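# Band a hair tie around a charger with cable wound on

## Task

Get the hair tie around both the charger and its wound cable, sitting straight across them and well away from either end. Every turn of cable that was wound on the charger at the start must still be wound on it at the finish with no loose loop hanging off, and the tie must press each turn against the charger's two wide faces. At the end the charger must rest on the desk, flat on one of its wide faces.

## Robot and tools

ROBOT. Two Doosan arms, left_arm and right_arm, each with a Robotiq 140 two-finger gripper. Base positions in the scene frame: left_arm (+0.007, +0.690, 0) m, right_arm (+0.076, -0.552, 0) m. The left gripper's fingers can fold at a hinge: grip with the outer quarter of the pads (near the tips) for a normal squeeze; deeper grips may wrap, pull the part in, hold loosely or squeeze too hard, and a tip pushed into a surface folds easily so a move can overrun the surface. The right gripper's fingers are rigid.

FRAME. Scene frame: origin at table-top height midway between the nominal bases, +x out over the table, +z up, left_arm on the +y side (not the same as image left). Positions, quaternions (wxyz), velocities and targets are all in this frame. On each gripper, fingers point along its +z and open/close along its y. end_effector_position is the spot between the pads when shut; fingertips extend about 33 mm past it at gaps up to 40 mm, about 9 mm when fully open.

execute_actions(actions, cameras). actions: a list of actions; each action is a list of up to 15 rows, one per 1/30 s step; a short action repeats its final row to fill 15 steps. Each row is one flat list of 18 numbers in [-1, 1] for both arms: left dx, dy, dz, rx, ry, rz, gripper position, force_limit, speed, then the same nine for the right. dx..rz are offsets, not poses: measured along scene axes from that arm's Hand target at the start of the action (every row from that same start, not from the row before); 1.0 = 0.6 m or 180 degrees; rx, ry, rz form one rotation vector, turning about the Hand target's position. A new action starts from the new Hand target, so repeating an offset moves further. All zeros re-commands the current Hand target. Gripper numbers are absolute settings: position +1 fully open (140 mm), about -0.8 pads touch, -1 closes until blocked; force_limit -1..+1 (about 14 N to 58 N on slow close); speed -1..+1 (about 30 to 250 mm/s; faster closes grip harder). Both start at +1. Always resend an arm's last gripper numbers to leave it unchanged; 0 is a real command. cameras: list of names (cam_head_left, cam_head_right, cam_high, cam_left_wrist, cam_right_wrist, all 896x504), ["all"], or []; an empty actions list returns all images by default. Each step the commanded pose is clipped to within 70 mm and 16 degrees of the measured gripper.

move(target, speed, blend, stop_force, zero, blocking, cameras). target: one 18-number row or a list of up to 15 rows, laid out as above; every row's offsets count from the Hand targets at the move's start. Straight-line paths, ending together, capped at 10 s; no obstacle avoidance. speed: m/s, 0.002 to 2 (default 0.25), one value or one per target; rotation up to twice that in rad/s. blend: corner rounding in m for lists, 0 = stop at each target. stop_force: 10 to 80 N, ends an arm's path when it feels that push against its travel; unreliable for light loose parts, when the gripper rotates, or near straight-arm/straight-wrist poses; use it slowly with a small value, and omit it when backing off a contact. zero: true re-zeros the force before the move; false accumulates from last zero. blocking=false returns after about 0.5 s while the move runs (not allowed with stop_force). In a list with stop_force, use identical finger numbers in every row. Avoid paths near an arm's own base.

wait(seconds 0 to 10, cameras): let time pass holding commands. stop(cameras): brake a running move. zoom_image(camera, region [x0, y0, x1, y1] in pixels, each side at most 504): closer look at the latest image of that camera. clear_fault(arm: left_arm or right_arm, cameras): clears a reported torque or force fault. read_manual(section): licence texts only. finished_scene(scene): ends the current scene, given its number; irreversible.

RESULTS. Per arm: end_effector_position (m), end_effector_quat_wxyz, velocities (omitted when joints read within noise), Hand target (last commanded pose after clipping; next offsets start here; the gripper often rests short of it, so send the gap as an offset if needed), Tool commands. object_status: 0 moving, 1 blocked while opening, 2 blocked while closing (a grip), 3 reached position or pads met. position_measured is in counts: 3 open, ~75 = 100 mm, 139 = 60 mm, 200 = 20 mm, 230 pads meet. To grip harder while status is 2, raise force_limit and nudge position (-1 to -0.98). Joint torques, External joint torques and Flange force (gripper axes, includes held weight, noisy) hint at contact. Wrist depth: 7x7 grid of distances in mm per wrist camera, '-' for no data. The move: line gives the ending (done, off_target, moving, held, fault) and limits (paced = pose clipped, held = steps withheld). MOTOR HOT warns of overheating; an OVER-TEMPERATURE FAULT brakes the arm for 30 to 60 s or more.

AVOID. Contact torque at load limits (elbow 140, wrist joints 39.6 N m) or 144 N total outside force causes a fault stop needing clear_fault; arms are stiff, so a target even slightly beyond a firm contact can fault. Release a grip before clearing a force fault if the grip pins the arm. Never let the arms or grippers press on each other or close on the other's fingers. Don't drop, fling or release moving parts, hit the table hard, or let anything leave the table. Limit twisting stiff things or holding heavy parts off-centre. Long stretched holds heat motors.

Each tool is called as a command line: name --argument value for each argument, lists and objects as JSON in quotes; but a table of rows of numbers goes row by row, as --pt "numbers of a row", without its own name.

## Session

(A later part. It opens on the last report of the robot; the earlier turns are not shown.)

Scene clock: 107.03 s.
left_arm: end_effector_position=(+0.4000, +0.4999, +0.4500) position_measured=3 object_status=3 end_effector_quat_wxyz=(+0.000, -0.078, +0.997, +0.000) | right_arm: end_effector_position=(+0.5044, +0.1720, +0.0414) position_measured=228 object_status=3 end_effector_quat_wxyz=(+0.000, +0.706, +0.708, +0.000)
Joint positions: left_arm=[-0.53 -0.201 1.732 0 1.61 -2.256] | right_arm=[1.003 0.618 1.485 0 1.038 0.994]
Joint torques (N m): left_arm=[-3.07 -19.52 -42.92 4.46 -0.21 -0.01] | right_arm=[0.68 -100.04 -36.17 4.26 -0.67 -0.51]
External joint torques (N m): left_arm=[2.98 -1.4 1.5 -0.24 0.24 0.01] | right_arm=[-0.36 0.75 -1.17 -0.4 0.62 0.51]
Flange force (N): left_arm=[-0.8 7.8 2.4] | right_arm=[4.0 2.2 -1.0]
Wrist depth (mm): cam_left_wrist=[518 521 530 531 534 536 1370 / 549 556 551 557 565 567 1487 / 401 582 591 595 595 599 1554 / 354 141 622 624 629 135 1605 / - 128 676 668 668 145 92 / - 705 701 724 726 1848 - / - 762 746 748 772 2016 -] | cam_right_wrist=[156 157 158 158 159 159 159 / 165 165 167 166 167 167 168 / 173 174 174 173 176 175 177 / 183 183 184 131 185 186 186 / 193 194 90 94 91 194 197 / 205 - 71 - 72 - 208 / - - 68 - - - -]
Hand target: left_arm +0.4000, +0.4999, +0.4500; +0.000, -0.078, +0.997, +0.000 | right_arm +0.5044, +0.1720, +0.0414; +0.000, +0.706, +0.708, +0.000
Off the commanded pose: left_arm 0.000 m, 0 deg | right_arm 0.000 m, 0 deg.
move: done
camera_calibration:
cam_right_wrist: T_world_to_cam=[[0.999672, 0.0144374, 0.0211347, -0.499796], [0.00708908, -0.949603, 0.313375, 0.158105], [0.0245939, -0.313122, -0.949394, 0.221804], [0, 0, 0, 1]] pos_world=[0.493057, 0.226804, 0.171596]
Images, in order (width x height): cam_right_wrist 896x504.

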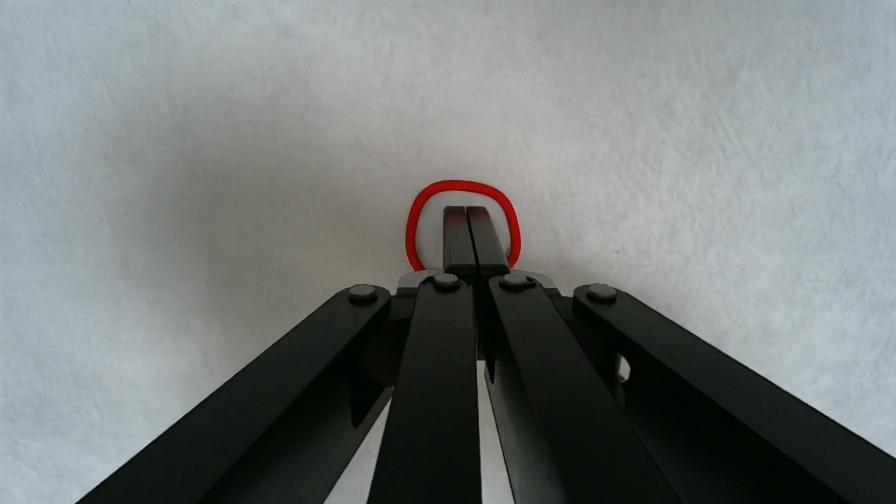

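move --target '[0,0,0,0,0,0,1,1,1,0,0.001,-0.02,0,0,0,-0.79,-1,0]' --speed 0.008 --stop_force 10

move --target '[0,0,0,0,0,0,1,1,1,0,0,0.0002,0,0,0,-0.35,0,-1]' --speed 0.008 --cameras '["cam_right_wrist"]'

zoom_image --camera "cam_right_wrist" --region '[360, 150, 560, 300]'

move --target '[0,0,0,0,0,0,1,1,1,0,0,0.01,0,0,0,-0.35,0,-1]' --speed 0.03 --cameras '["cam_right_wrist"]'

zoom_image --camera "cam_right_wrist" --region '[360, 150, 560, 300]'

Scene clock: 111.70 s.
left_arm: end_effector_position=(+0.4000, +0.4999, +0.4500) position_measured=3 object_status=3 end_effector_quat_wxyz=(+0.000, -0.078, +0.997, +0.000) | right_arm: end_effector_position=(+0.5045, +0.1725, +0.0332) position_measured=228 object_status=3 end_effector_quat_wxyz=(+0.000, +0.706, +0.708, +0.000)
Joint positions: left_arm=[-0.53 -0.201 1.732 0 1.61 -2.256] | right_arm=[1.004 0.625 1.49 0 1.027 0.994]
Joint torques (N m): left_arm=[-2.45 -19.27 -42.79 4.5 -0.15 0.03] | right_arm=[1.19 -82.52 -29.01 4.65 -2.65 -0.54]
External joint torques (N m): left_arm=[2.4 -1.79 1.04 -0.25 0.17 -0.03] | right_arm=[-1.47 -16.01 -7.73 -0.86 2.6 0.55]
Flange force (N): left_arm=[0.1 6.7 1.7] | right_arm=[-1.1 0.6 -22.0]
Wrist depth (mm): cam_left_wrist=[212 526 530 527 534 539 1402 / 548 553 558 562 566 567 1487 / 399 578 594 589 592 599 1554 / 358 141 624 632 624 135 1659 / - 129 667 665 670 145 92 / - 703 713 713 720 1891 - / - 741 762 746 767 2085 -] | cam_right_wrist=[150 150 150 151 152 152 152 / 157 158 158 158 159 159 160 / 164 165 167 165 168 168 169 / 174 175 175 131 176 177 179 / 184 183 90 94 91 186 189 / 194 - 71 - 72 - 199 / - - 69 - - - -]
Hand target: left_arm +0.4000, +0.4999, +0.4500; +0.000, -0.078, +0.997, +0.000 | right_arm +0.5045, +0.1725, +0.0331; +0.000, +0.706, +0.708, +0.000 (not the last commanded pose)
Off the commanded pose: left_arm 0.000 m, 0 deg | right_arm 0.004 m, 0 deg.
move: contact (right_arm)

Scene clock: 113.17 s.
left_arm: end_effector_position=(+0.4000, +0.4999, +0.4500) position_measured=3 object_status=3 end_effector_quat_wxyz=(+0.000, -0.078, +0.997, +0.000) | right_arm: end_effector_position=(+0.5044, +0.1725, +0.0332) position_measured=173 object_status=0 end_effector_quat_wxyz=(+0.000, +0.706, +0.708, +0.000)
Joint positions: left_arm=[-0.53 -0.201 1.732 0 1.61 -2.256] | right_arm=[1.004 0.625 1.49 0 1.027 0.994]
Joint torques (N m): left_arm=[-2.41 -19.41 -42.99 4.48 -0.15 0.03] | right_arm=[0.51 -98.06 -34.93 4.27 -0.58 -0.49]
External joint torques (N m): left_arm=[2.36 -1.47 1.29 -0.23 0.17 -0.03] | right_arm=[-0.61 -1 -1.99 -0.46 0.53 0.49]
Flange force (N): left_arm=[0.0 6.5 2.2] | right_arm=[3.4 2.2 -2.8]
Wrist depth (mm): cam_left_wrist=[211 528 533 536 533 539 1386 / 551 553 560 557 567 563 1470 / 401 584 595 594 588 594 1554 / 357 141 616 625 629 135 1626 / - 129 667 674 667 145 92 / - 707 705 711 724 1862 - / - 746 762 770 777 2067 -] | cam_right_wrist=[149 150 150 151 151 152 152 / 157 157 158 158 158 159 160 / 165 166 166 166 167 168 169 / 173 175 175 176 172 177 178 / 184 180 90 187 98 95 189 / - 67 - 198 - 68 67 / - - - 211 - - 67]
Hand target: left_arm +0.4000, +0.4999, +0.4500; +0.000, -0.078, +0.997, +0.000 | right_arm +0.5045, +0.1725, +0.0333; +0.000, +0.706, +0.708, +0.000
Off the commanded pose: left_arm 0.000 m, 0 deg | right_arm 0.000 m, 0 deg.
move: done
camera_calibration:
cam_right_wrist: T_world_to_cam=[[0.999672, 0.0144371, 0.021136, -0.499529], [0.00709068, -0.949633, 0.313285, 0.161076], [0.0245944, -0.313032, -0.949424, 0.214131], [0, 0, 0, 1]] pos_world=[0.492957, 0.227205, 0.163396]
Images, in order (width x height): cam_right_wrist 896x504.

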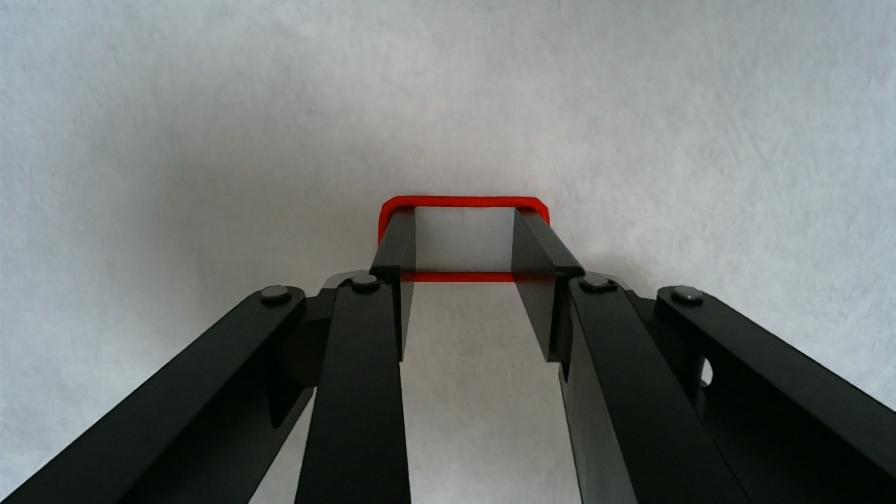

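Scaled by 2.520 from the camera's 896x504 image, which has a finer 1280x720 frame.

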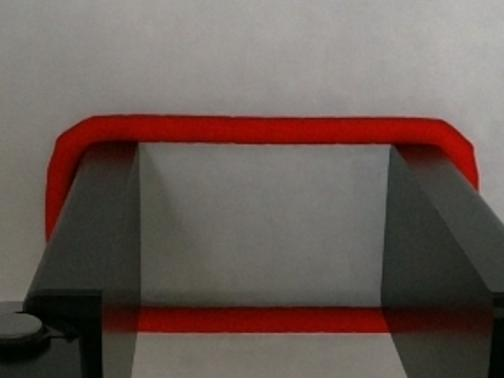

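Scene clock: 113.87 s.
left_arm: end_effector_position=(+0.4000, +0.4999, +0.4500) position_measured=3 object_status=3 end_effector_quat_wxyz=(+0.000, -0.078, +0.997, +0.000) | right_arm: end_effector_position=(+0.5044, +0.1725, +0.0392) position_measured=173 object_status=3 end_effector_quat_wxyz=(+0.000, +0.706, +0.708, +0.000)
Joint positions: left_arm=[-0.53 -0.201 1.732 0 1.61 -2.256] | right_arm=[1.004 0.62 1.486 0 1.036 0.994]
Joint torques (N m): left_arm=[-2.96 -18.89 -42.83 4.54 -0.15 0.04] | right_arm=[0.46 -99.45 -35.99 4.29 -0.65 -0.51]
External joint torques (N m): left_arm=[3.07 -2.3 1.11 -0.27 0.17 -0.04] | right_arm=[-0.31 0.86 -0.99 -0.47 0.61 0.52]
Flange force (N): left_arm=[-0.1 8.4 1.9] | right_arm=[3.8 2.0 -0.8]
Wrist depth (mm): cam_left_wrist=[516 530 528 530 536 541 1363 / 548 560 554 561 562 563 1525 / 403 584 592 598 594 602 1574 / 357 141 627 629 629 135 1648 / - 129 663 670 674 145 92 / - 711 699 709 717 1921 - / - 748 760 753 772 2067 -] | cam_right_wrist=[154 155 155 156 157 157 157 / 162 163 165 163 164 165 165 / 171 172 172 171 173 174 174 / 181 180 180 182 179 183 184 / 191 187 90 192 98 95 194 / - 67 - 205 - 68 67 / - - - 218 - - 67]
Hand target: left_arm +0.4000, +0.4999, +0.4500; +0.000, -0.078, +0.997, +0.000 | right_arm +0.5045, +0.1725, +0.0393; +0.000, +0.706, +0.708, +0.000
Off the commanded pose: left_arm 0.000 m, 0 deg | right_arm 0.000 m, 0 deg.
move: done
camera_calibration:
cam_right_wrist: T_world_to_cam=[[0.99967, 0.0144701, 0.0212304, -0.499678], [0.00709245, -0.949632, 0.313286, 0.159195], [0.0246943, -0.313032, -0.949422, 0.219777], [0, 0, 0, 1]] pos_world=[0.492957, 0.227205, 0.169396]
Images, in order (width x height): cam_right_wrist 896x504.

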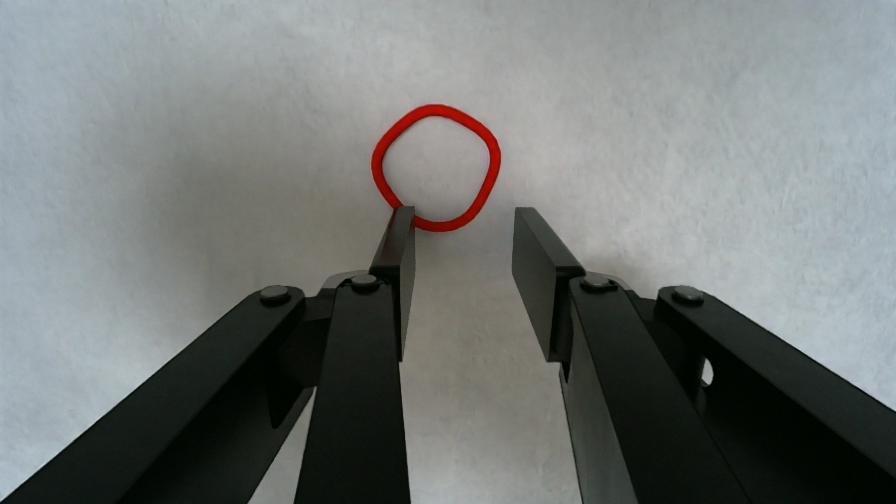

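Scaled by 2.520 from the camera's 896x504 image, which has a finer 1280x720 frame.

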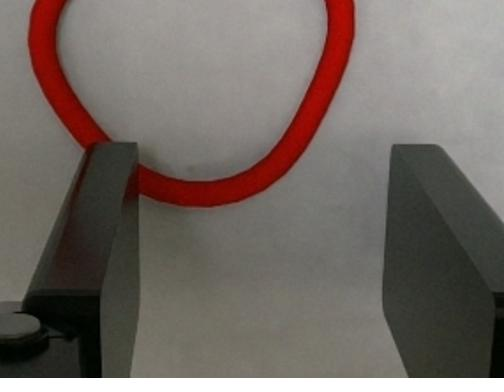

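move --pt "0 0 0 0 0 0 -0.5 -1 0 0 0 0.15 0 0 0 -0.79 -1 0" --pt "0 0 0 0 0 0 -0.5 -1 0 -0.007 -0.704 0.4347 0.5 0 0 -0.79 -1 0" --pt "0.155 -0.535 -0.55 0 0 -0.0494 -0.5 -1 0 -0.007 -0.704 0.4347 0.5 0 0 -0.79 -1 0" --blend '[0.03,0.02,0]' --cameras '["cam_right_wrist","cam_left_wrist","cam_head_left"]'

Scene clock: 135.37 s.
left_arm: end_effector_position=(+0.4930, +0.1790, +0.1201) position_measured=192 object_status=3 end_effector_quat_wxyz=(+0.000, -0.001, +1.000, -0.001) | right_arm: end_effector_position=(+0.5003, -0.2499, +0.3001) position_measured=228 object_status=3 end_effector_quat_wxyz=(+0.500, -0.499, -0.501, -0.500)
Joint positions: left_arm=[-0.861 0.362 1.733 0 1.045 -2.431] | right_arm=[-0.145 0.178 2.367 1.444 1.656 -0.982]
Joint torques (N m): left_arm=[-2.36 -72.74 -36.91 3.82 -0.11 0.05] | right_arm=[0.67 -48.29 -26.45 2.46 1.83 -0.41]
External joint torques (N m): left_arm=[2.49 -0.1 0.63 -0.12 0.12 -0.05] | right_arm=[-0.71 2.55 -0.82 -0.57 0.52 0.41]
Flange force (N): left_arm=[-1.7 3.2 0.3] | right_arm=[-3.3 4.4 -3.7]
Wrist depth (mm): cam_left_wrist=[225 226 229 229 230 231 234 / 234 239 240 241 242 243 245 / 224 252 254 253 256 258 259 / 241 264 265 264 265 272 276 / 274 - 92 287 - - 290 / - - - 306 - - - / - - - - - - -] | cam_right_wrist=[- - 945 472 561 - 1702 / - 2485 1014 498 - - 1702 / - 1035 1057 - - - - / 904 1027 1031 119 1027 - - / 700 755 90 95 90 729 - / 566 - 71 - 72 - 556 / - - 69 - - - -]
Hand target: left_arm +0.4930, +0.1789, +0.1200; +0.000, -0.001, +1.000, -0.001 | right_arm +0.5003, -0.2499, +0.3001; +0.500, -0.499, -0.501, -0.500
Off the commanded pose: left_arm 0.000 m, 0 deg | right_arm 0.000 m, 0 deg.
move: done; blend cut to 0 m at target 1
camera_calibration:
cam_left_wrist: T_world_to_cam=[[0.00708227, 0.999887, 0.0132333, -0.178408], [0.932493, -0.0113828, 0.36101, -0.503093], [0.36112, 0.00978317, -0.932468, 0.076262], [0, 0, 0, 1]] pos_world=[0.442854, 0.171915, 0.255094]
cam_right_wrist: T_world_to_cam=[[0.99967, -0.0212304, 0.0144701, -0.501899], [0.00709245, -0.313286, -0.949632, 0.214388], [0.0246943, 0.949422, -0.313032, 0.459864], [0, 0, 0, 1]] pos_world=[0.488857, -0.380096, 0.354805]
Images, in order (width x height): cam_head_left 896x504, cam_left_wrist 896x504, cam_right_wrist 896x504.

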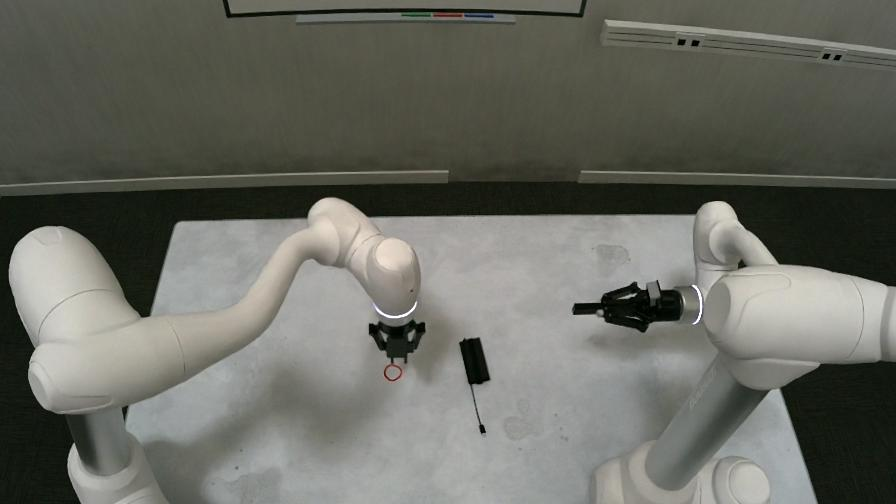

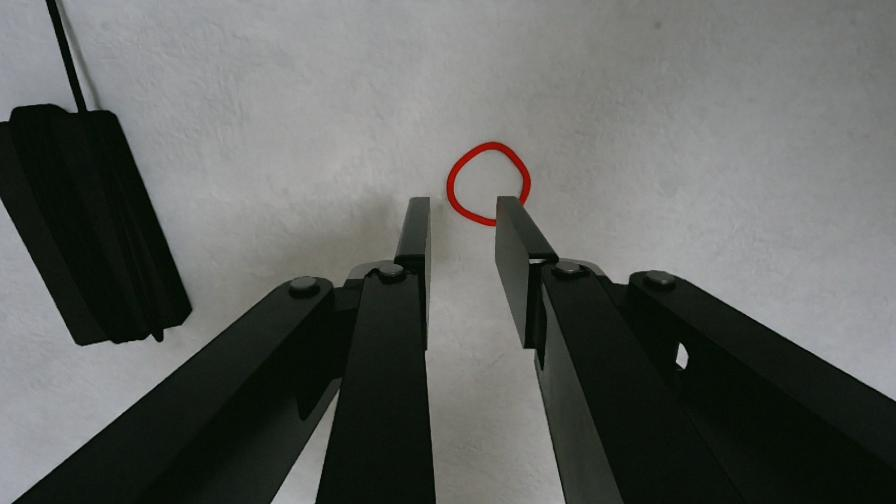

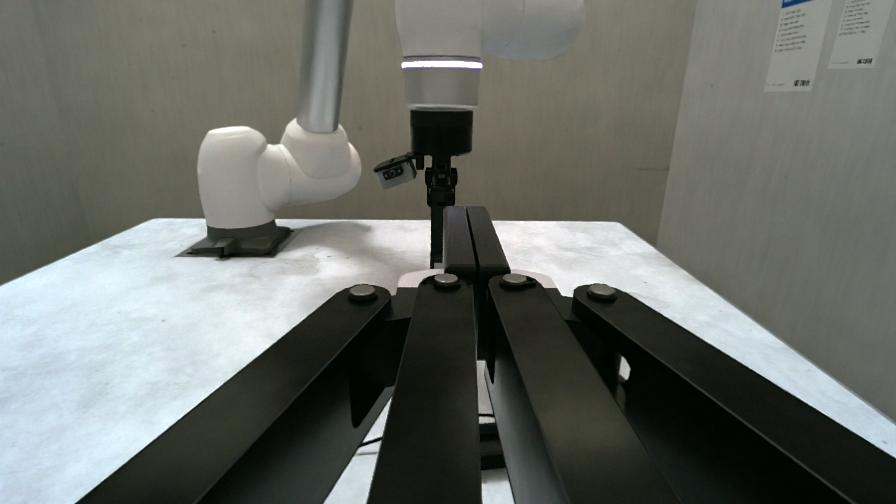

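move --target '[-0.005,-0.006,-0.105,0,0,0,-0.5,-1,0,0,0,0,0,0,0,-0.79,-1,0]' --speed 0.1 --cameras '["cam_left_wrist"]'

zoom_image --camera "cam_left_wrist" --region '[360, 120, 600, 300]'

zoom_image --camera "cam_left_wrist" --region '[0, 0, 250, 350]'

Scene clock: 141.73 s.
left_arm: end_effector_position=(+0.4900, +0.1753, +0.0571) position_measured=192 object_status=3 end_effector_quat_wxyz=(+0.000, -0.001, +1.000, -0.001) | right_arm: end_effector_position=(+0.5003, -0.2499, +0.3001) position_measured=228 object_status=3 end_effector_quat_wxyz=(+0.500, -0.499, -0.501, -0.500)
Joint positions: left_arm=[-0.867 0.419 1.781 0 0.94 -2.438] | right_arm=[-0.145 0.178 2.367 1.444 1.656 -0.982]
Joint torques (N m): left_arm=[-2.53 -75.32 -35.31 3.71 -0.27 0.08] | right_arm=[0.73 -48.52 -26.57 2.5 1.9 -0.5]
External joint torques (N m): left_arm=[2.36 0.01 1.79 -0.3 0.3 -0.08] | right_arm=[-0.74 2.67 -0.71 -0.61 0.45 0.5]
Flange force (N): left_arm=[-0.1 4.6 0.7] | right_arm=[-3.4 4.4 -3.8]
Wrist depth (mm): cam_left_wrist=[170 170 171 173 172 175 174 / 178 179 181 179 182 182 184 / 188 190 190 191 192 191 194 / 197 200 199 198 133 203 205 / 195 209 92 215 - - 219 / - - - 230 - - - / - - - 247 - - -] | cam_right_wrist=[- - 1040 464 2562 - 1668 / - - 1031 491 - - - / - 1023 1066 511 - - - / 917 1010 1018 119 1066 - - / 704 758 90 95 90 722 - / 562 - 71 - 72 - 557 / - - 68 - - - -]
Hand target: left_arm +0.4900, +0.1753, +0.0570; +0.000, -0.001, +1.000, -0.001 | right_arm +0.5003, -0.2499, +0.3001; +0.500, -0.499, -0.501, -0.500
Off the commanded pose: left_arm 0.000 m, 0 deg | right_arm 0.000 m, 0 deg.
move: done
camera_calibration:
cam_left_wrist: T_world_to_cam=[[0.00708227, 0.999887, 0.0132333, -0.173953], [0.932493, -0.0113828, 0.36101, -0.477593], [0.36112, 0.00978317, -0.932468, 0.0186351], [0, 0, 0, 1]] pos_world=[0.439854, 0.168315, 0.192094]
Images, in order (width x height): cam_left_wrist 896x504.

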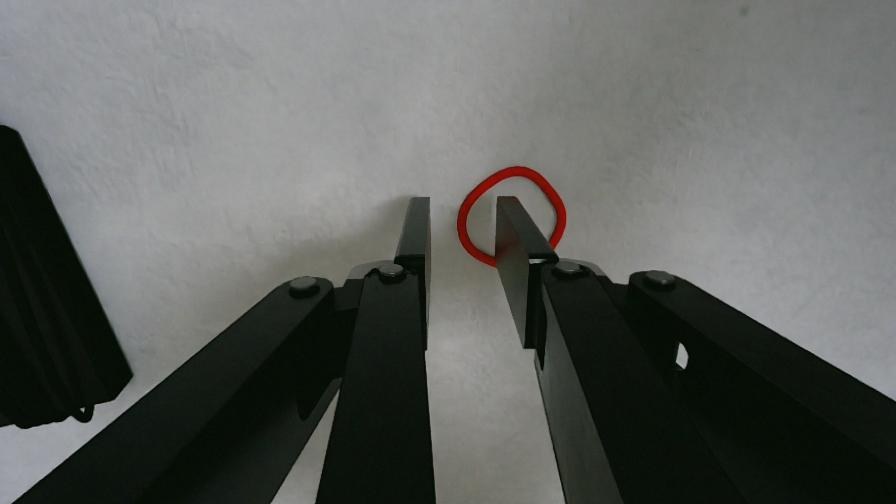

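Scaled by 2.100 from the camera's 896x504 image, which has a finer 1280x720 frame.

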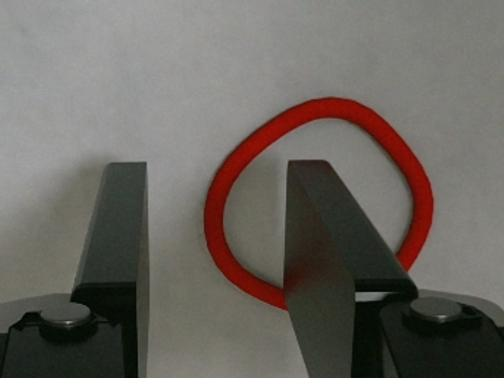

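Scaled by 1.440 from the camera's 896x504 image, which has a finer 1280x720 frame.

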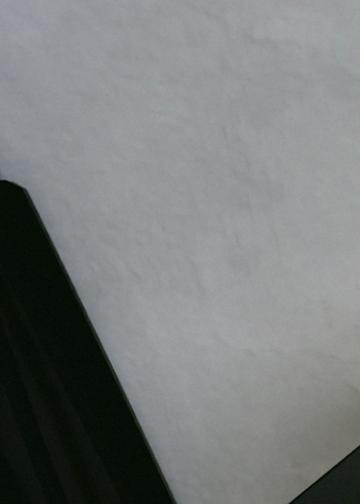

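move --target '[0,0,-0.0378,0,0,0,-0.5,-1,0,0,0,0,0,0,0,-0.79,-1,0]' --speed 0.03

move --target '[0,0,0,0,0,0,-1,-0.3,-1,0,0,0,0,0,0,-0.79,-1,0]' --cameras '["cam_left_wrist"]'

zoom_image --camera "cam_left_wrist" --region '[360, 120, 600, 300]'

Scene clock: 145.93 s.
left_arm: end_effector_position=(+0.4900, +0.1753, +0.0344) position_measured=192 object_status=3 end_effector_quat_wxyz=(+0.000, -0.001, +1.000, -0.001) | right_arm: end_effector_position=(+0.5003, -0.2499, +0.3001) position_measured=228 object_status=3 end_effector_quat_wxyz=(+0.500, -0.499, -0.501, -0.500)
Joint positions: left_arm=[-0.867 0.442 1.796 0 0.902 -2.438] | right_arm=[-0.145 0.178 2.367 1.444 1.656 -0.982]
Joint torques (N m): left_arm=[-2.67 -76.87 -34.06 3.55 0.02 -0.01] | right_arm=[0.5 -48.8 -26.27 2.4 1.88 -0.46]
External joint torques (N m): left_arm=[2.7 -0.15 1.3 -0.22 0 0.01] | right_arm=[-0.62 3 -1.08 -0.51 0.47 0.46]
Flange force (N): left_arm=[-0.9 4.6 0.7] | right_arm=[-3.9 5.5 -3.4]
Wrist depth (mm): cam_left_wrist=[148 151 150 152 152 153 153 / 157 157 158 159 162 161 162 / 166 166 167 168 168 170 170 / 175 176 175 169 175 178 181 / 185 185 92 190 - - 191 / - - - 201 - - - / - - - 217 - - -] | cam_right_wrist=[- - 1002 471 573 - 1679 / - - 1156 489 602 - - / - - 1044 508 - - - / 934 1014 1023 131 1044 - 1242 / 708 765 90 95 91 722 - / 566 - 71 - 72 - 549 / - - 69 - - - -]
Hand target: left_arm +0.4900, +0.1753, +0.0343; +0.000, -0.001, +1.000, -0.001 | right_arm +0.5003, -0.2499, +0.3001; +0.500, -0.499, -0.501, -0.500
Off the commanded pose: left_arm 0.000 m, 0 deg | right_arm 0.000 m, 0 deg.
move: done

Scene clock: 146.93 s.
left_arm: end_effector_position=(+0.4900, +0.1753, +0.0343) position_measured=226 object_status=0 end_effector_quat_wxyz=(+0.000, -0.001, +1.000, -0.001) | right_arm: end_effector_position=(+0.5003, -0.2499, +0.3001) position_measured=228 object_status=3 end_effector_quat_wxyz=(+0.500, -0.499, -0.501, -0.500)
Joint positions: left_arm=[-0.867 0.442 1.796 0 0.902 -2.438] | right_arm=[-0.145 0.178 2.367 1.444 1.656 -0.982]
Joint torques (N m): left_arm=[-2.36 -77.21 -33.99 3.63 -0.16 0.03] | right_arm=[0.84 -48.88 -26.63 2.47 1.91 -0.45]
External joint torques (N m): left_arm=[2.41 0.78 1.39 -0.3 0.19 -0.03] | right_arm=[-0.73 2.61 -0.62 -0.6 0.45 0.45]
Flange force (N): left_arm=[-1.4 3.4 1.4] | right_arm=[-3.5 4.1 -3.7]
Wrist depth (mm): cam_left_wrist=[148 151 150 152 151 153 153 / 157 157 158 159 161 161 161 / 166 167 167 166 169 170 172 / 176 176 177 121 177 180 181 / 184 185 - - 86 189 192 / 190 - - - - - 203 / - - - - - - -] | cam_right_wrist=[- - 978 468 - - 1668 / - - 994 492 2588 2616 - / - 1044 1066 520 - - - / 907 1006 1035 119 1044 - - / 704 755 90 95 90 733 - / 569 - 71 - 72 - 552 / - - 69 - - - -]
Hand target: left_arm +0.4900, +0.1753, +0.0343; +0.000, -0.001, +1.000, -0.001 | right_arm +0.5003, -0.2499, +0.3001; +0.500, -0.499, -0.501, -0.500
Off the commanded pose: left_arm 0.000 m, 0 deg | right_arm 0.000 m, 0 deg.
move: done
camera_calibration:
cam_left_wrist: T_world_to_cam=[[0.00708209, 0.999887, 0.0132326, -0.173652], [0.932526, -0.0113815, 0.360922, -0.469398], [0.361032, 0.00978368, -0.932502, -0.00248811], [0, 0, 0, 1]] pos_world=[0.439854, 0.168315, 0.169394]
Images, in order (width x height): cam_left_wrist 896x504.

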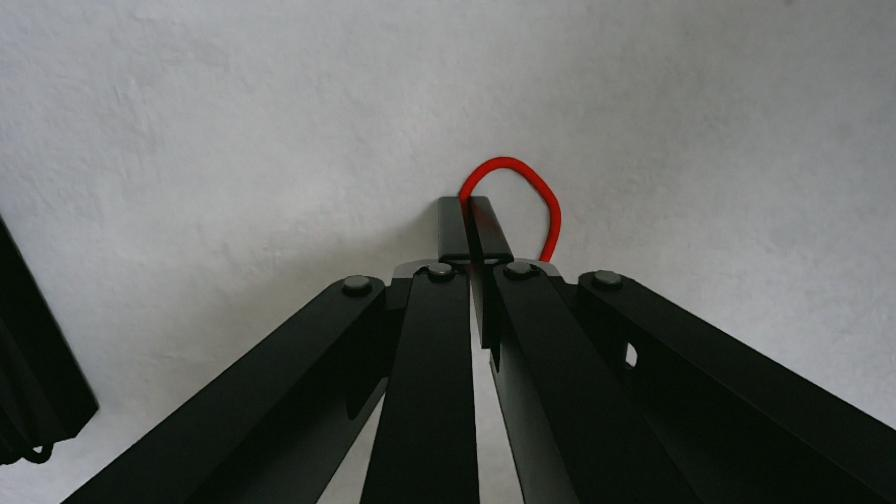

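Scaled by 2.100 from the camera's 896x504 image, which has a finer 1280x720 frame.

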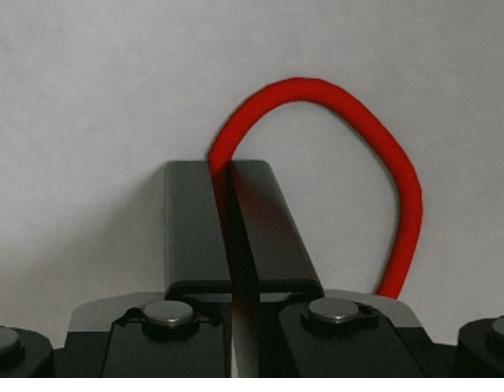

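move --target '[0,0,0.15,0,0,0,-1,-0.3,-1,0,0,0,0,0,0,-0.79,-1,0]' --cameras '["cam_left_wrist"]' --speed 0.1

move --target '[0.0167,-0.092,0.2928,-0.5,0,0,-1,-0.3,-1,0,0,0,0,0,0,-0.79,-1,0]' --cameras '["cam_left_wrist","cam_right_wrist","cam_head_left"]' --speed 0.2

Scene clock: 150.63 s.
left_arm: end_effector_position=(+0.4900, +0.1754, +0.1243) position_measured=226 object_status=2 end_effector_quat_wxyz=(+0.000, -0.001, +1.000, -0.001) | right_arm: end_effector_position=(+0.5003, -0.2499, +0.3001) position_measured=228 object_status=3 end_effector_quat_wxyz=(+0.500, -0.499, -0.501, -0.500)
Joint positions: left_arm=[-0.867 0.36 1.728 0 1.053 -2.438] | right_arm=[-0.145 0.178 2.367 1.444 1.656 -0.982]
Joint torques (N m): left_arm=[-2.88 -72.81 -37.96 3.94 -0.12 0.05] | right_arm=[0.51 -48.64 -26.61 2.5 1.88 -0.46]
External joint torques (N m): left_arm=[2.85 0.32 1.79 -0.26 0.14 -0.05] | right_arm=[-0.42 2.22 -0.74 -0.61 0.48 0.46]
Flange force (N): left_arm=[-0.9 4.9 1.6] | right_arm=[-2.6 3.9 -3.0]
Wrist depth (mm): cam_left_wrist=[231 230 231 233 233 236 238 / 239 243 243 246 247 248 251 / 229 257 258 259 260 261 263 / 242 268 272 121 274 279 278 / 282 270 - - 86 291 296 / 303 - - - - - 313 / - - - - - - -] | cam_right_wrist=[- 2536 910 465 561 2322 1738 / - 2562 1048 501 - 1868 - / - 924 1053 508 - - - / 924 998 1023 119 1057 - 1750 / 706 758 90 95 91 737 - / 561 - 71 - 72 - 561 / - - 69 - - - -]
Hand target: left_arm +0.4900, +0.1753, +0.1243; +0.000, -0.001, +1.000, -0.001 | right_arm +0.5003, -0.2499, +0.3001; +0.500, -0.499, -0.501, -0.500
Off the commanded pose: left_arm 0.000 m, 0 deg | right_arm 0.000 m, 0 deg.
move: done
camera_calibration:
cam_left_wrist: T_world_to_cam=[[0.00708209, 0.999887, 0.0132326, -0.174842], [0.932526, -0.0113815, 0.360922, -0.501845], [0.361032, 0.00978368, -0.932502, 0.0813438], [0, 0, 0, 1]] pos_world=[0.439854, 0.168315, 0.259294]
Images, in order (width x height): cam_left_wrist 896x504.

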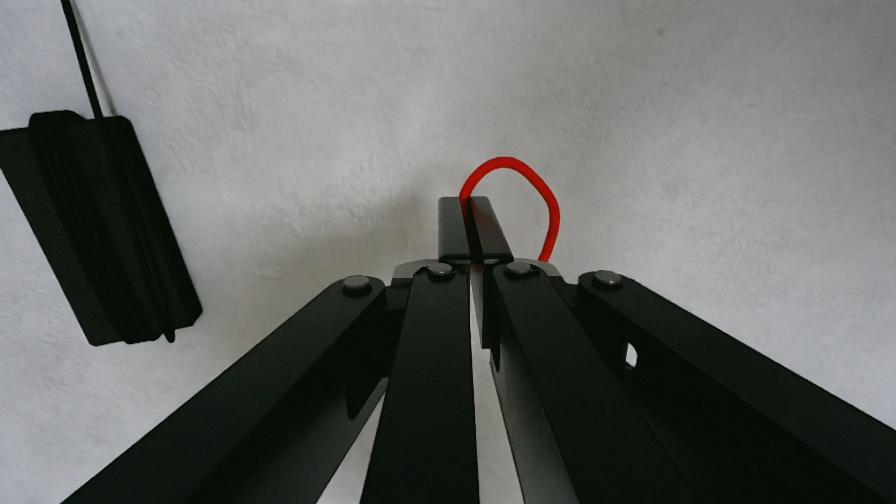

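Scene clock: 155.03 s.
left_arm: end_effector_position=(+0.5000, +0.1202, +0.3000) position_measured=226 object_status=2 end_effector_quat_wxyz=(+0.000, -0.001, +0.707, -0.707) | right_arm: end_effector_position=(+0.5003, -0.2499, +0.3001) position_measured=228 object_status=3 end_effector_quat_wxyz=(+0.500, -0.499, -0.501, -0.500)
Joint positions: left_arm=[-0.513 0.329 2.147 -1.988 1.264 -0.601] | right_arm=[-0.145 0.178 2.367 1.444 1.656 -0.982]
Joint torques (N m): left_arm=[-2.47 -56.59 -25.22 -2.39 1.88 -0.12] | right_arm=[0.41 -48.33 -26.52 2.44 1.9 -0.49]
External joint torques (N m): left_arm=[2.35 -0.37 1.25 -0.18 0.39 0.07] | right_arm=[-0.47 2.15 -0.87 -0.54 0.46 0.49]
Flange force (N): left_arm=[0.5 0.6 -5.1] | right_arm=[-2.3 4.1 -3.0]
Wrist depth (mm): cam_left_wrist=[2464 2975 755 4435 1034 530 361 / 2323 - 730 683 907 529 361 / 2085 3012 813 819 824 534 375 / - - - - 805 533 380 / - - - - 86 468 359 / - - - - - - 347 / - - - - - - -] | cam_right_wrist=[2413 - 1006 - - 3068 1679 / - - 1062 632 - - 1738 / - 998 1018 718 - - 1714 / 931 982 1027 119 1044 - - / 700 755 90 94 91 722 - / 563 - 71 - 72 - 552 / - - 69 - - - -]
Hand target: left_arm +0.5000, +0.1201, +0.3000; +0.000, -0.001, +0.707, -0.707 | right_arm +0.5003, -0.2499, +0.3001; +0.500, -0.499, -0.501, -0.500
Off the commanded pose: left_arm 0.000 m, 0 deg | right_arm 0.000 m, 0 deg.
move: done
camera_calibration:
cam_left_wrist: T_world_to_cam=[[0.00704746, 0.013327, -0.999886, 0.300478], [0.932493, 0.361009, 0.0113842, -0.515202], [0.361119, -0.932467, -0.00988315, 0.0785082], [0, 0, 0, 1]] pos_world=[0.449954, 0.255194, 0.307085]
cam_right_wrist: T_world_to_cam=[[0.99967, -0.0212304, 0.0144701, -0.501899], [0.00709245, -0.313286, -0.949632, 0.214388], [0.0246943, 0.949422, -0.313032, 0.459864], [0, 0, 0, 1]] pos_world=[0.488857, -0.380096, 0.354805]
Images, in order (width x height): cam_head_left 896x504, cam_left_wrist 896x504, cam_right_wrist 896x504.

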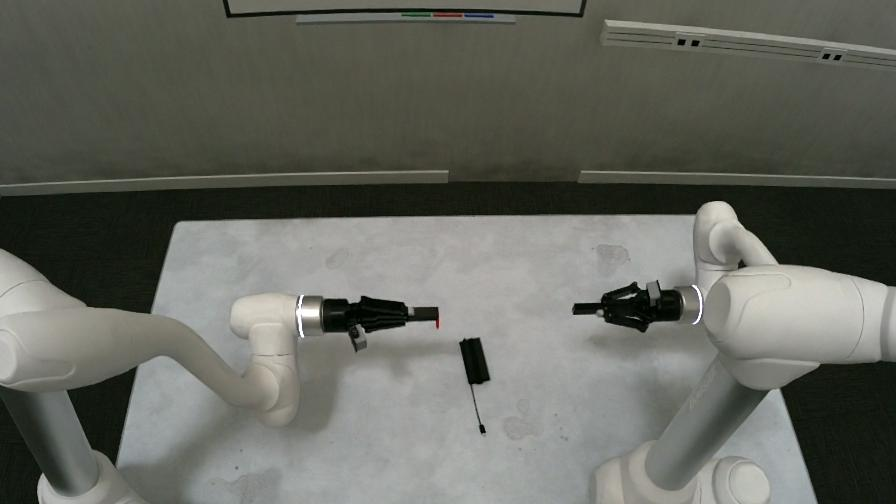

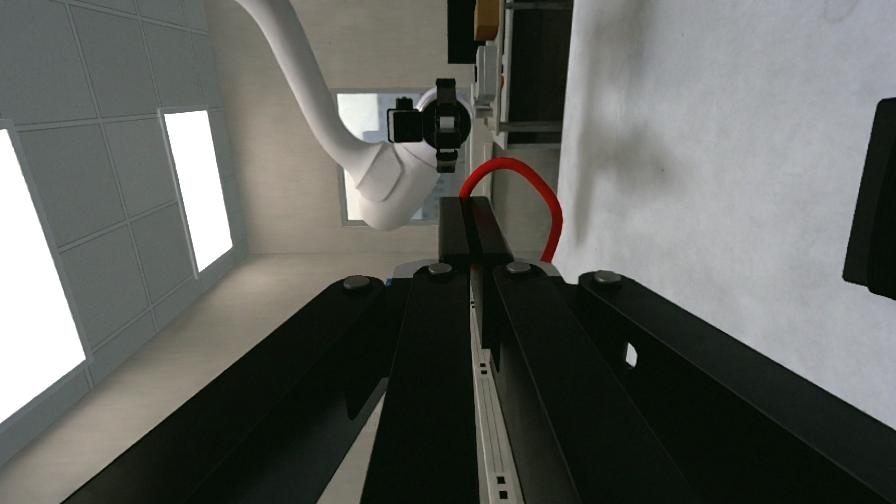

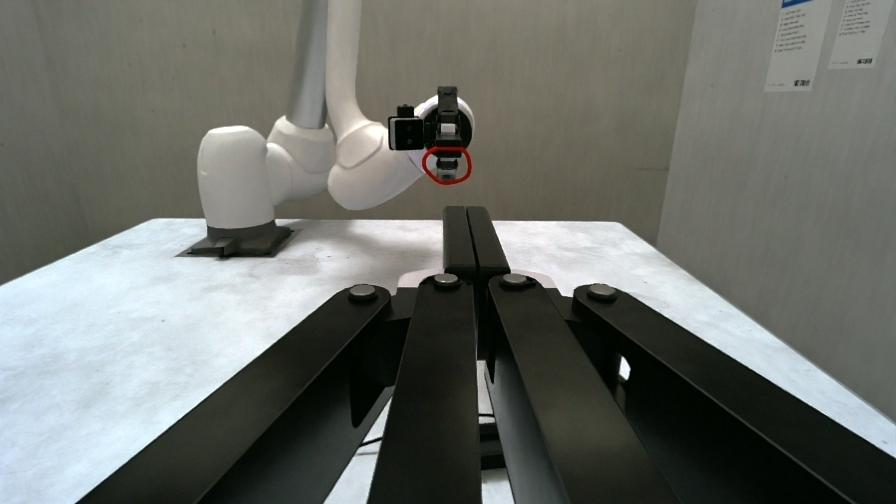

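zoom_image --camera "cam_right_wrist" --region '[380, 70, 520, 230]'

Scaled by 3.150 from the camera's 896x504 image, which has a finer 1280x720 frame.

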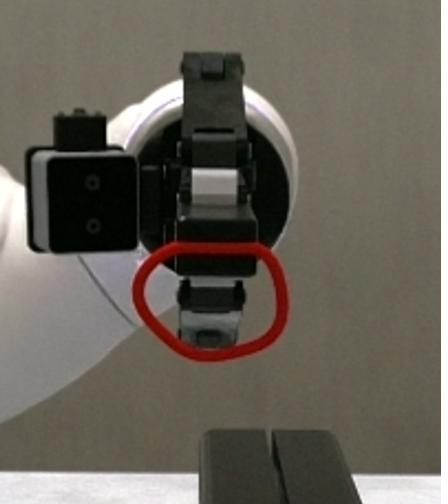

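move --target '[0,0,0,0,0,0,-1,-0.3,-1,0.0008,0.3,-0.0367,0,0.5,0,-0.79,-1,0]' --cameras '["cam_right_wrist","cam_left_wrist"]' --speed 0.25

zoom_image --camera "cam_right_wrist" --region '[360, 100, 560, 300]'

Scene clock: 163.23 s.
left_arm: end_effector_position=(+0.5000, +0.1201, +0.3000) position_measured=226 object_status=2 end_effector_quat_wxyz=(+0.000, -0.001, +0.707, -0.707) | right_arm: end_effector_position=(+0.5007, -0.0699, +0.2781) position_measured=228 object_status=3 end_effector_quat_wxyz=(+0.707, -0.707, -0.001, -0.001)
Joint positions: left_arm=[-0.513 0.329 2.147 -1.988 1.264 -0.601] | right_arm=[0.27 0.252 2.335 1.795 1.434 0.538]
Joint torques (N m): left_arm=[-2.67 -57.21 -25.36 -2.26 2.15 -0.01] | right_arm=[0.35 -55.61 -26.26 1.53 2.02 -0.44]
External joint torques (N m): left_arm=[2.8 0.2 1.43 -0.3 0.12 -0.04] | right_arm=[-0.43 2.31 -0.81 -0.6 0.41 0.39]
Flange force (N): left_arm=[-0.1 1.2 -5.3] | right_arm=[4.8 3.1 -1.1]
Wrist depth (mm): cam_left_wrist=[2415 3436 566 3436 1025 529 362 / 2904 3999 639 486 914 529 359 / - 2652 635 614 833 536 375 / - - - 107 813 530 374 / - - - - 86 469 359 / - - - - - - 347 / - - - - - - -] | cam_right_wrist=[- - - - 851 485 325 / - - - 465 837 480 327 / - - - 356 831 483 326 / 2413 809 733 119 737 486 325 / 2239 2644 90 95 91 424 324 / - - 71 - 72 - 308 / - - 68 - - - -]
Hand target: left_arm +0.5000, +0.1201, +0.3000; +0.000, -0.001, +0.707, -0.707 | right_arm +0.5007, -0.0699, +0.2781; +0.707, -0.707, -0.001, -0.001
Off the commanded pose: left_arm 0.000 m, 0 deg | right_arm 0.000 m, 0 deg.
move: done
camera_calibration:
cam_left_wrist: T_world_to_cam=[[0.00708209, 0.0132326, -0.999887, 0.300387], [0.932526, 0.360922, 0.0113815, -0.515193], [0.361032, -0.932502, -0.00978368, 0.0785243], [0, 0, 0, 1]] pos_world=[0.449954, 0.255194, 0.306985]
cam_right_wrist: T_world_to_cam=[[0.0145632, -0.0211978, -0.999669, 0.277116], [-0.949631, -0.313287, -0.00719107, 0.466919], [-0.313031, 0.949422, -0.0246926, 0.371015], [0, 0, 0, 1]] pos_world=[0.555504, -0.200096, 0.289543]
Images, in order (width x height): cam_left_wrist 896x504, cam_right_wrist 896x504.

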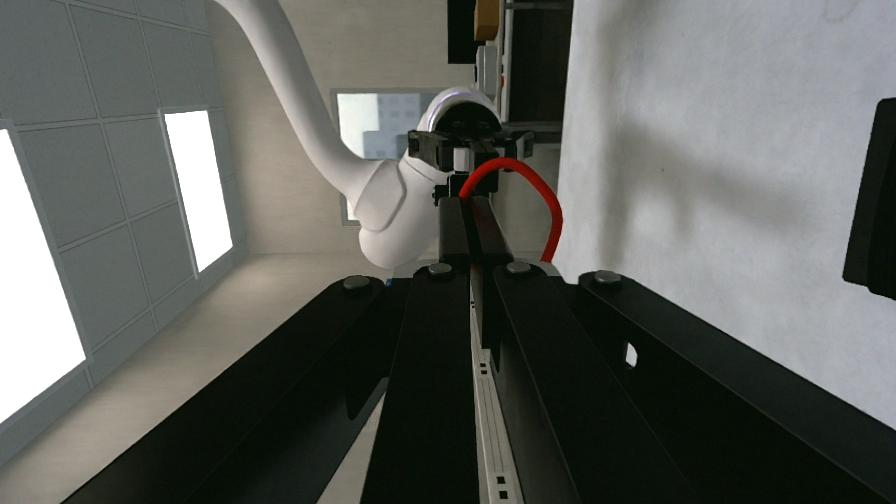

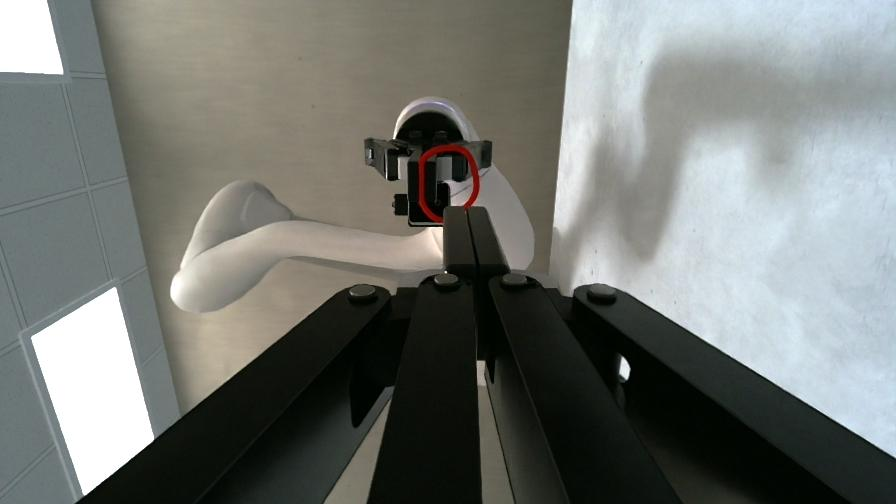

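Scaled by 2.520 from the camera's 896x504 image, which has a finer 1280x720 frame.

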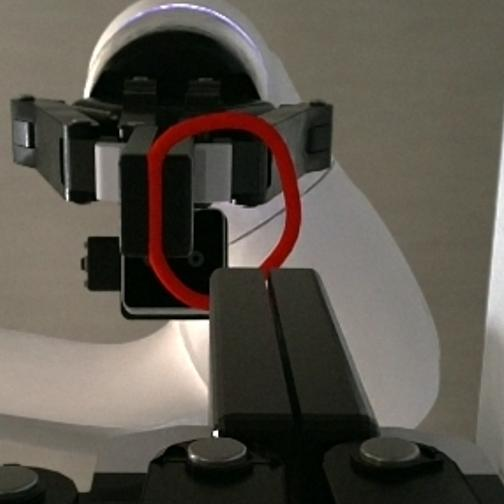

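move --target '[0,0,0,0,0,0,-1,-0.3,-1,-0.0037,0.175,0,0,0,0,-0.79,-1,0]' --cameras '["cam_right_wrist"]' --speed 0.1

zoom_image --camera "cam_right_wrist" --region '[340, 80, 580, 300]'

Scene clock: 169.17 s.
left_arm: end_effector_position=(+0.5000, +0.1201, +0.3000) position_measured=226 object_status=2 end_effector_quat_wxyz=(+0.000, -0.001, +0.707, -0.707) | right_arm: end_effector_position=(+0.4985, +0.0350, +0.2781) position_measured=228 object_status=3 end_effector_quat_wxyz=(+0.707, -0.707, -0.001, -0.001)
Joint positions: left_arm=[-0.513 0.329 2.147 -1.988 1.264 -0.601] | right_arm=[0.48 0.302 2.257 1.974 1.318 0.529]
Joint torques (N m): left_arm=[-2.96 -56.62 -25.39 -2.24 2.2 -0.07] | right_arm=[0.77 -62.22 -27.57 1.02 2.01 -0.53]
External joint torques (N m): left_arm=[3.03 -0.54 1.41 -0.33 0.07 0.03] | right_arm=[-1.1 2.67 -0.73 -0.56 0.42 0.48]
Flange force (N): left_arm=[0.6 0.2 -5.9] | right_arm=[5.8 3.4 -1.0]
Wrist depth (mm): cam_left_wrist=[2050 3253 - 3587 1029 531 362 / - 3253 579 425 914 530 358 / 3587 3297 556 287 819 535 378 / 3388 2710 - 120 737 530 375 / - - - - 86 468 360 / - - - - - - 346 / - - - - - - -] | cam_right_wrist=[- - - - 767 487 324 / - - - 375 729 487 325 / - 2792 - 260 729 488 324 / - 769 639 119 737 482 326 / - 704 90 94 91 426 327 / - - 71 - 72 - 310 / - - 68 - - - -]
Hand target: left_arm +0.5000, +0.1201, +0.3000; +0.000, -0.001, +0.707, -0.707 | right_arm +0.4985, +0.0351, +0.2781; +0.707, -0.707, -0.001, -0.001
Off the commanded pose: left_arm 0.000 m, 0 deg | right_arm 0.000 m, 0 deg.
move: done
camera_calibration:
cam_right_wrist: T_world_to_cam=[[0.0144689, -0.0212308, -0.99967, 0.279422], [-0.949632, -0.313286, -0.00709112, 0.497571], [-0.313032, 0.949422, -0.0246944, 0.270702], [0, 0, 0, 1]] pos_world=[0.553205, -0.095196, 0.289543]
Images, in order (width x height): cam_right_wrist 896x504.

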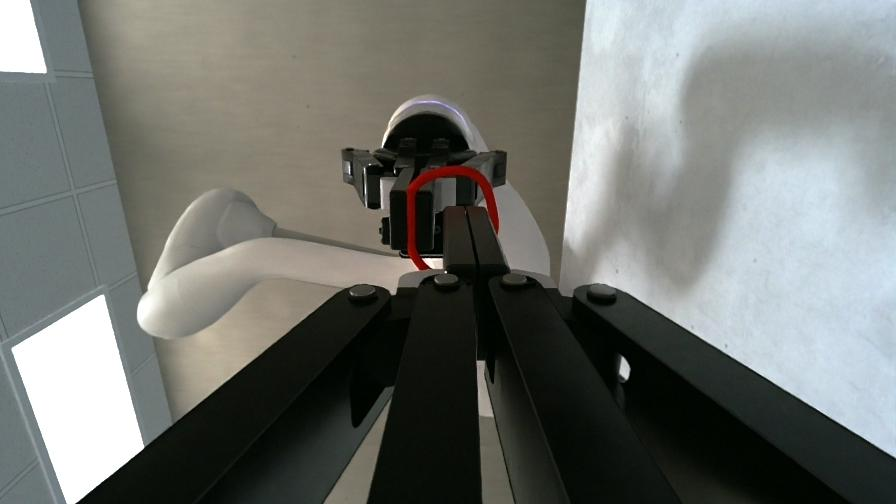

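Scaled by 2.100 from the camera's 896x504 image, which has a finer 1280x720 frame.

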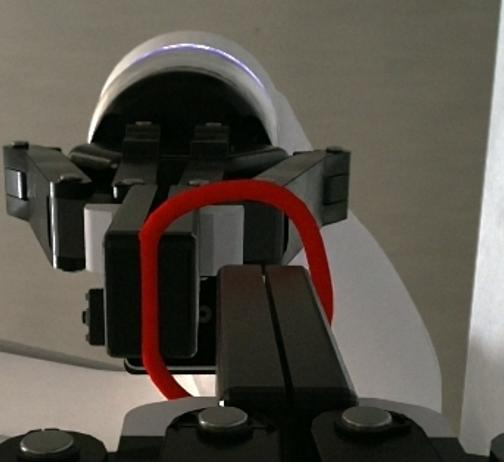

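move --target '[0,0,0,0,0,0,-1,-0.3,-1,0,0.075,0,0,0,0,-0.79,-1,0]' --cameras '["cam_right_wrist","cam_left_wrist"]' --speed 0.05

zoom_image --camera "cam_right_wrist" --region '[340, 80, 580, 300]'

zoom_image --camera "cam_left_wrist" --region '[340, 80, 600, 300]'

Scene clock: 171.97 s.
left_arm: end_effector_position=(+0.5000, +0.1201, +0.3000) position_measured=226 object_status=2 end_effector_quat_wxyz=(+0.000, -0.001, +0.707, -0.707) | right_arm: end_effector_position=(+0.4985, +0.0800, +0.2781) position_measured=228 object_status=3 end_effector_quat_wxyz=(+0.707, -0.707, -0.001, -0.001)
Joint positions: left_arm=[-0.513 0.329 2.147 -1.988 1.264 -0.601] | right_arm=[0.558 0.33 2.211 2.04 1.271 0.527]
Joint torques (N m): left_arm=[-2.78 -57.6 -25.77 -2.38 2.32 0] | right_arm=[1.12 -65 -27.76 0.76 1.88 -0.53]
External joint torques (N m): left_arm=[2.86 0.32 1.68 -0.2 -0.04 -0.04] | right_arm=[-1.14 1.73 -1.28 -0.54 0.57 0.48]
Flange force (N): left_arm=[0.1 1.3 -5.5] | right_arm=[5.8 1.6 -0.7]
Wrist depth (mm): cam_left_wrist=[- 487 4435 3696 996 527 361 / - - 4356 412 907 528 359 / 2392 - 525 252 737 531 375 / 2368 3049 - 107 726 533 377 / - 3253 - - 86 466 359 / - - - - - - 346 / - - - - - - -] | cam_right_wrist=[- - - - 781 482 325 / 2037 - - 336 716 485 326 / - - - 265 751 483 323 / - 746 599 131 731 484 327 / - 673 90 94 90 426 327 / - - 71 - 71 - 309 / - - 68 - - - -]
Hand target: left_arm +0.5000, +0.1201, +0.3000; +0.000, -0.001, +0.707, -0.707 | right_arm +0.4985, +0.0801, +0.2781; +0.707, -0.707, -0.001, -0.001
Off the commanded pose: left_arm 0.000 m, 0 deg | right_arm 0.000 m, 0 deg.
move: done
camera_calibration:
cam_left_wrist: T_world_to_cam=[[0.00708209, 0.0132326, -0.999887, 0.300387], [0.932526, 0.360922, 0.0113815, -0.515193], [0.361032, -0.932502, -0.00978368, 0.0785243], [0, 0, 0, 1]] pos_world=[0.449954, 0.255194, 0.306985]
cam_right_wrist: T_world_to_cam=[[0.0144689, -0.0212308, -0.99967, 0.280378], [-0.949632, -0.313286, -0.00709112, 0.511669], [-0.313032, 0.949422, -0.0246944, 0.227978], [0, 0, 0, 1]] pos_world=[0.553205, -0.050196, 0.289543]
Images, in order (width x height): cam_left_wrist 896x504, cam_right_wrist 896x504.

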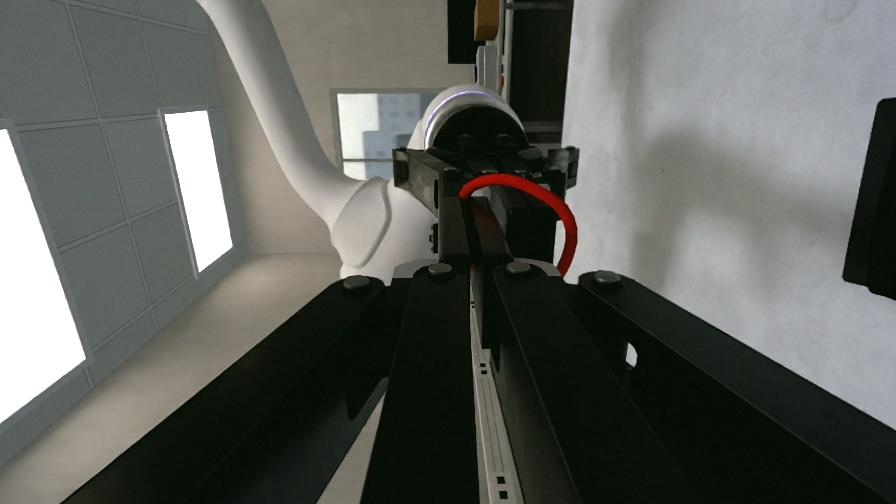

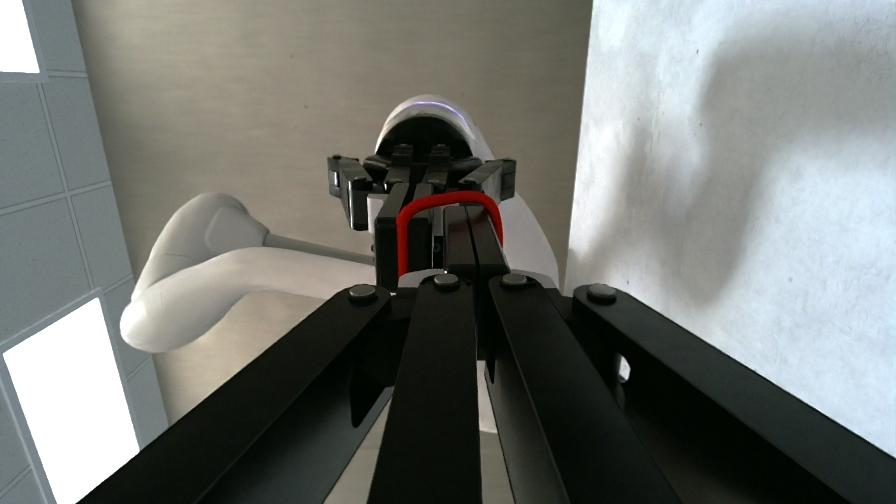

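Scaled by 2.100 from the camera's 896x504 image, which has a finer 1280x720 frame.

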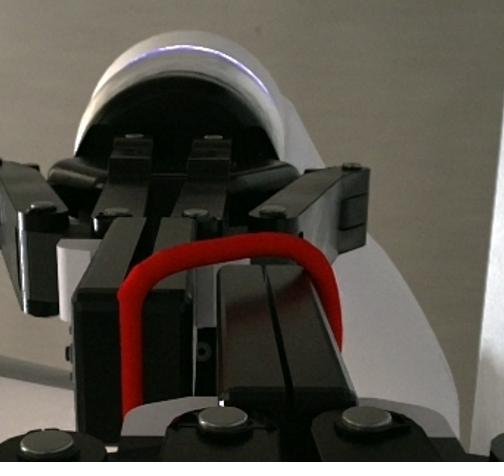

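Scaled by 1.938 from the camera's 896x504 image, which has a finer 1280x720 frame.

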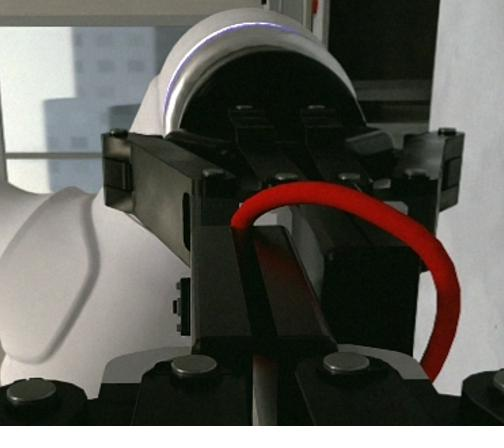

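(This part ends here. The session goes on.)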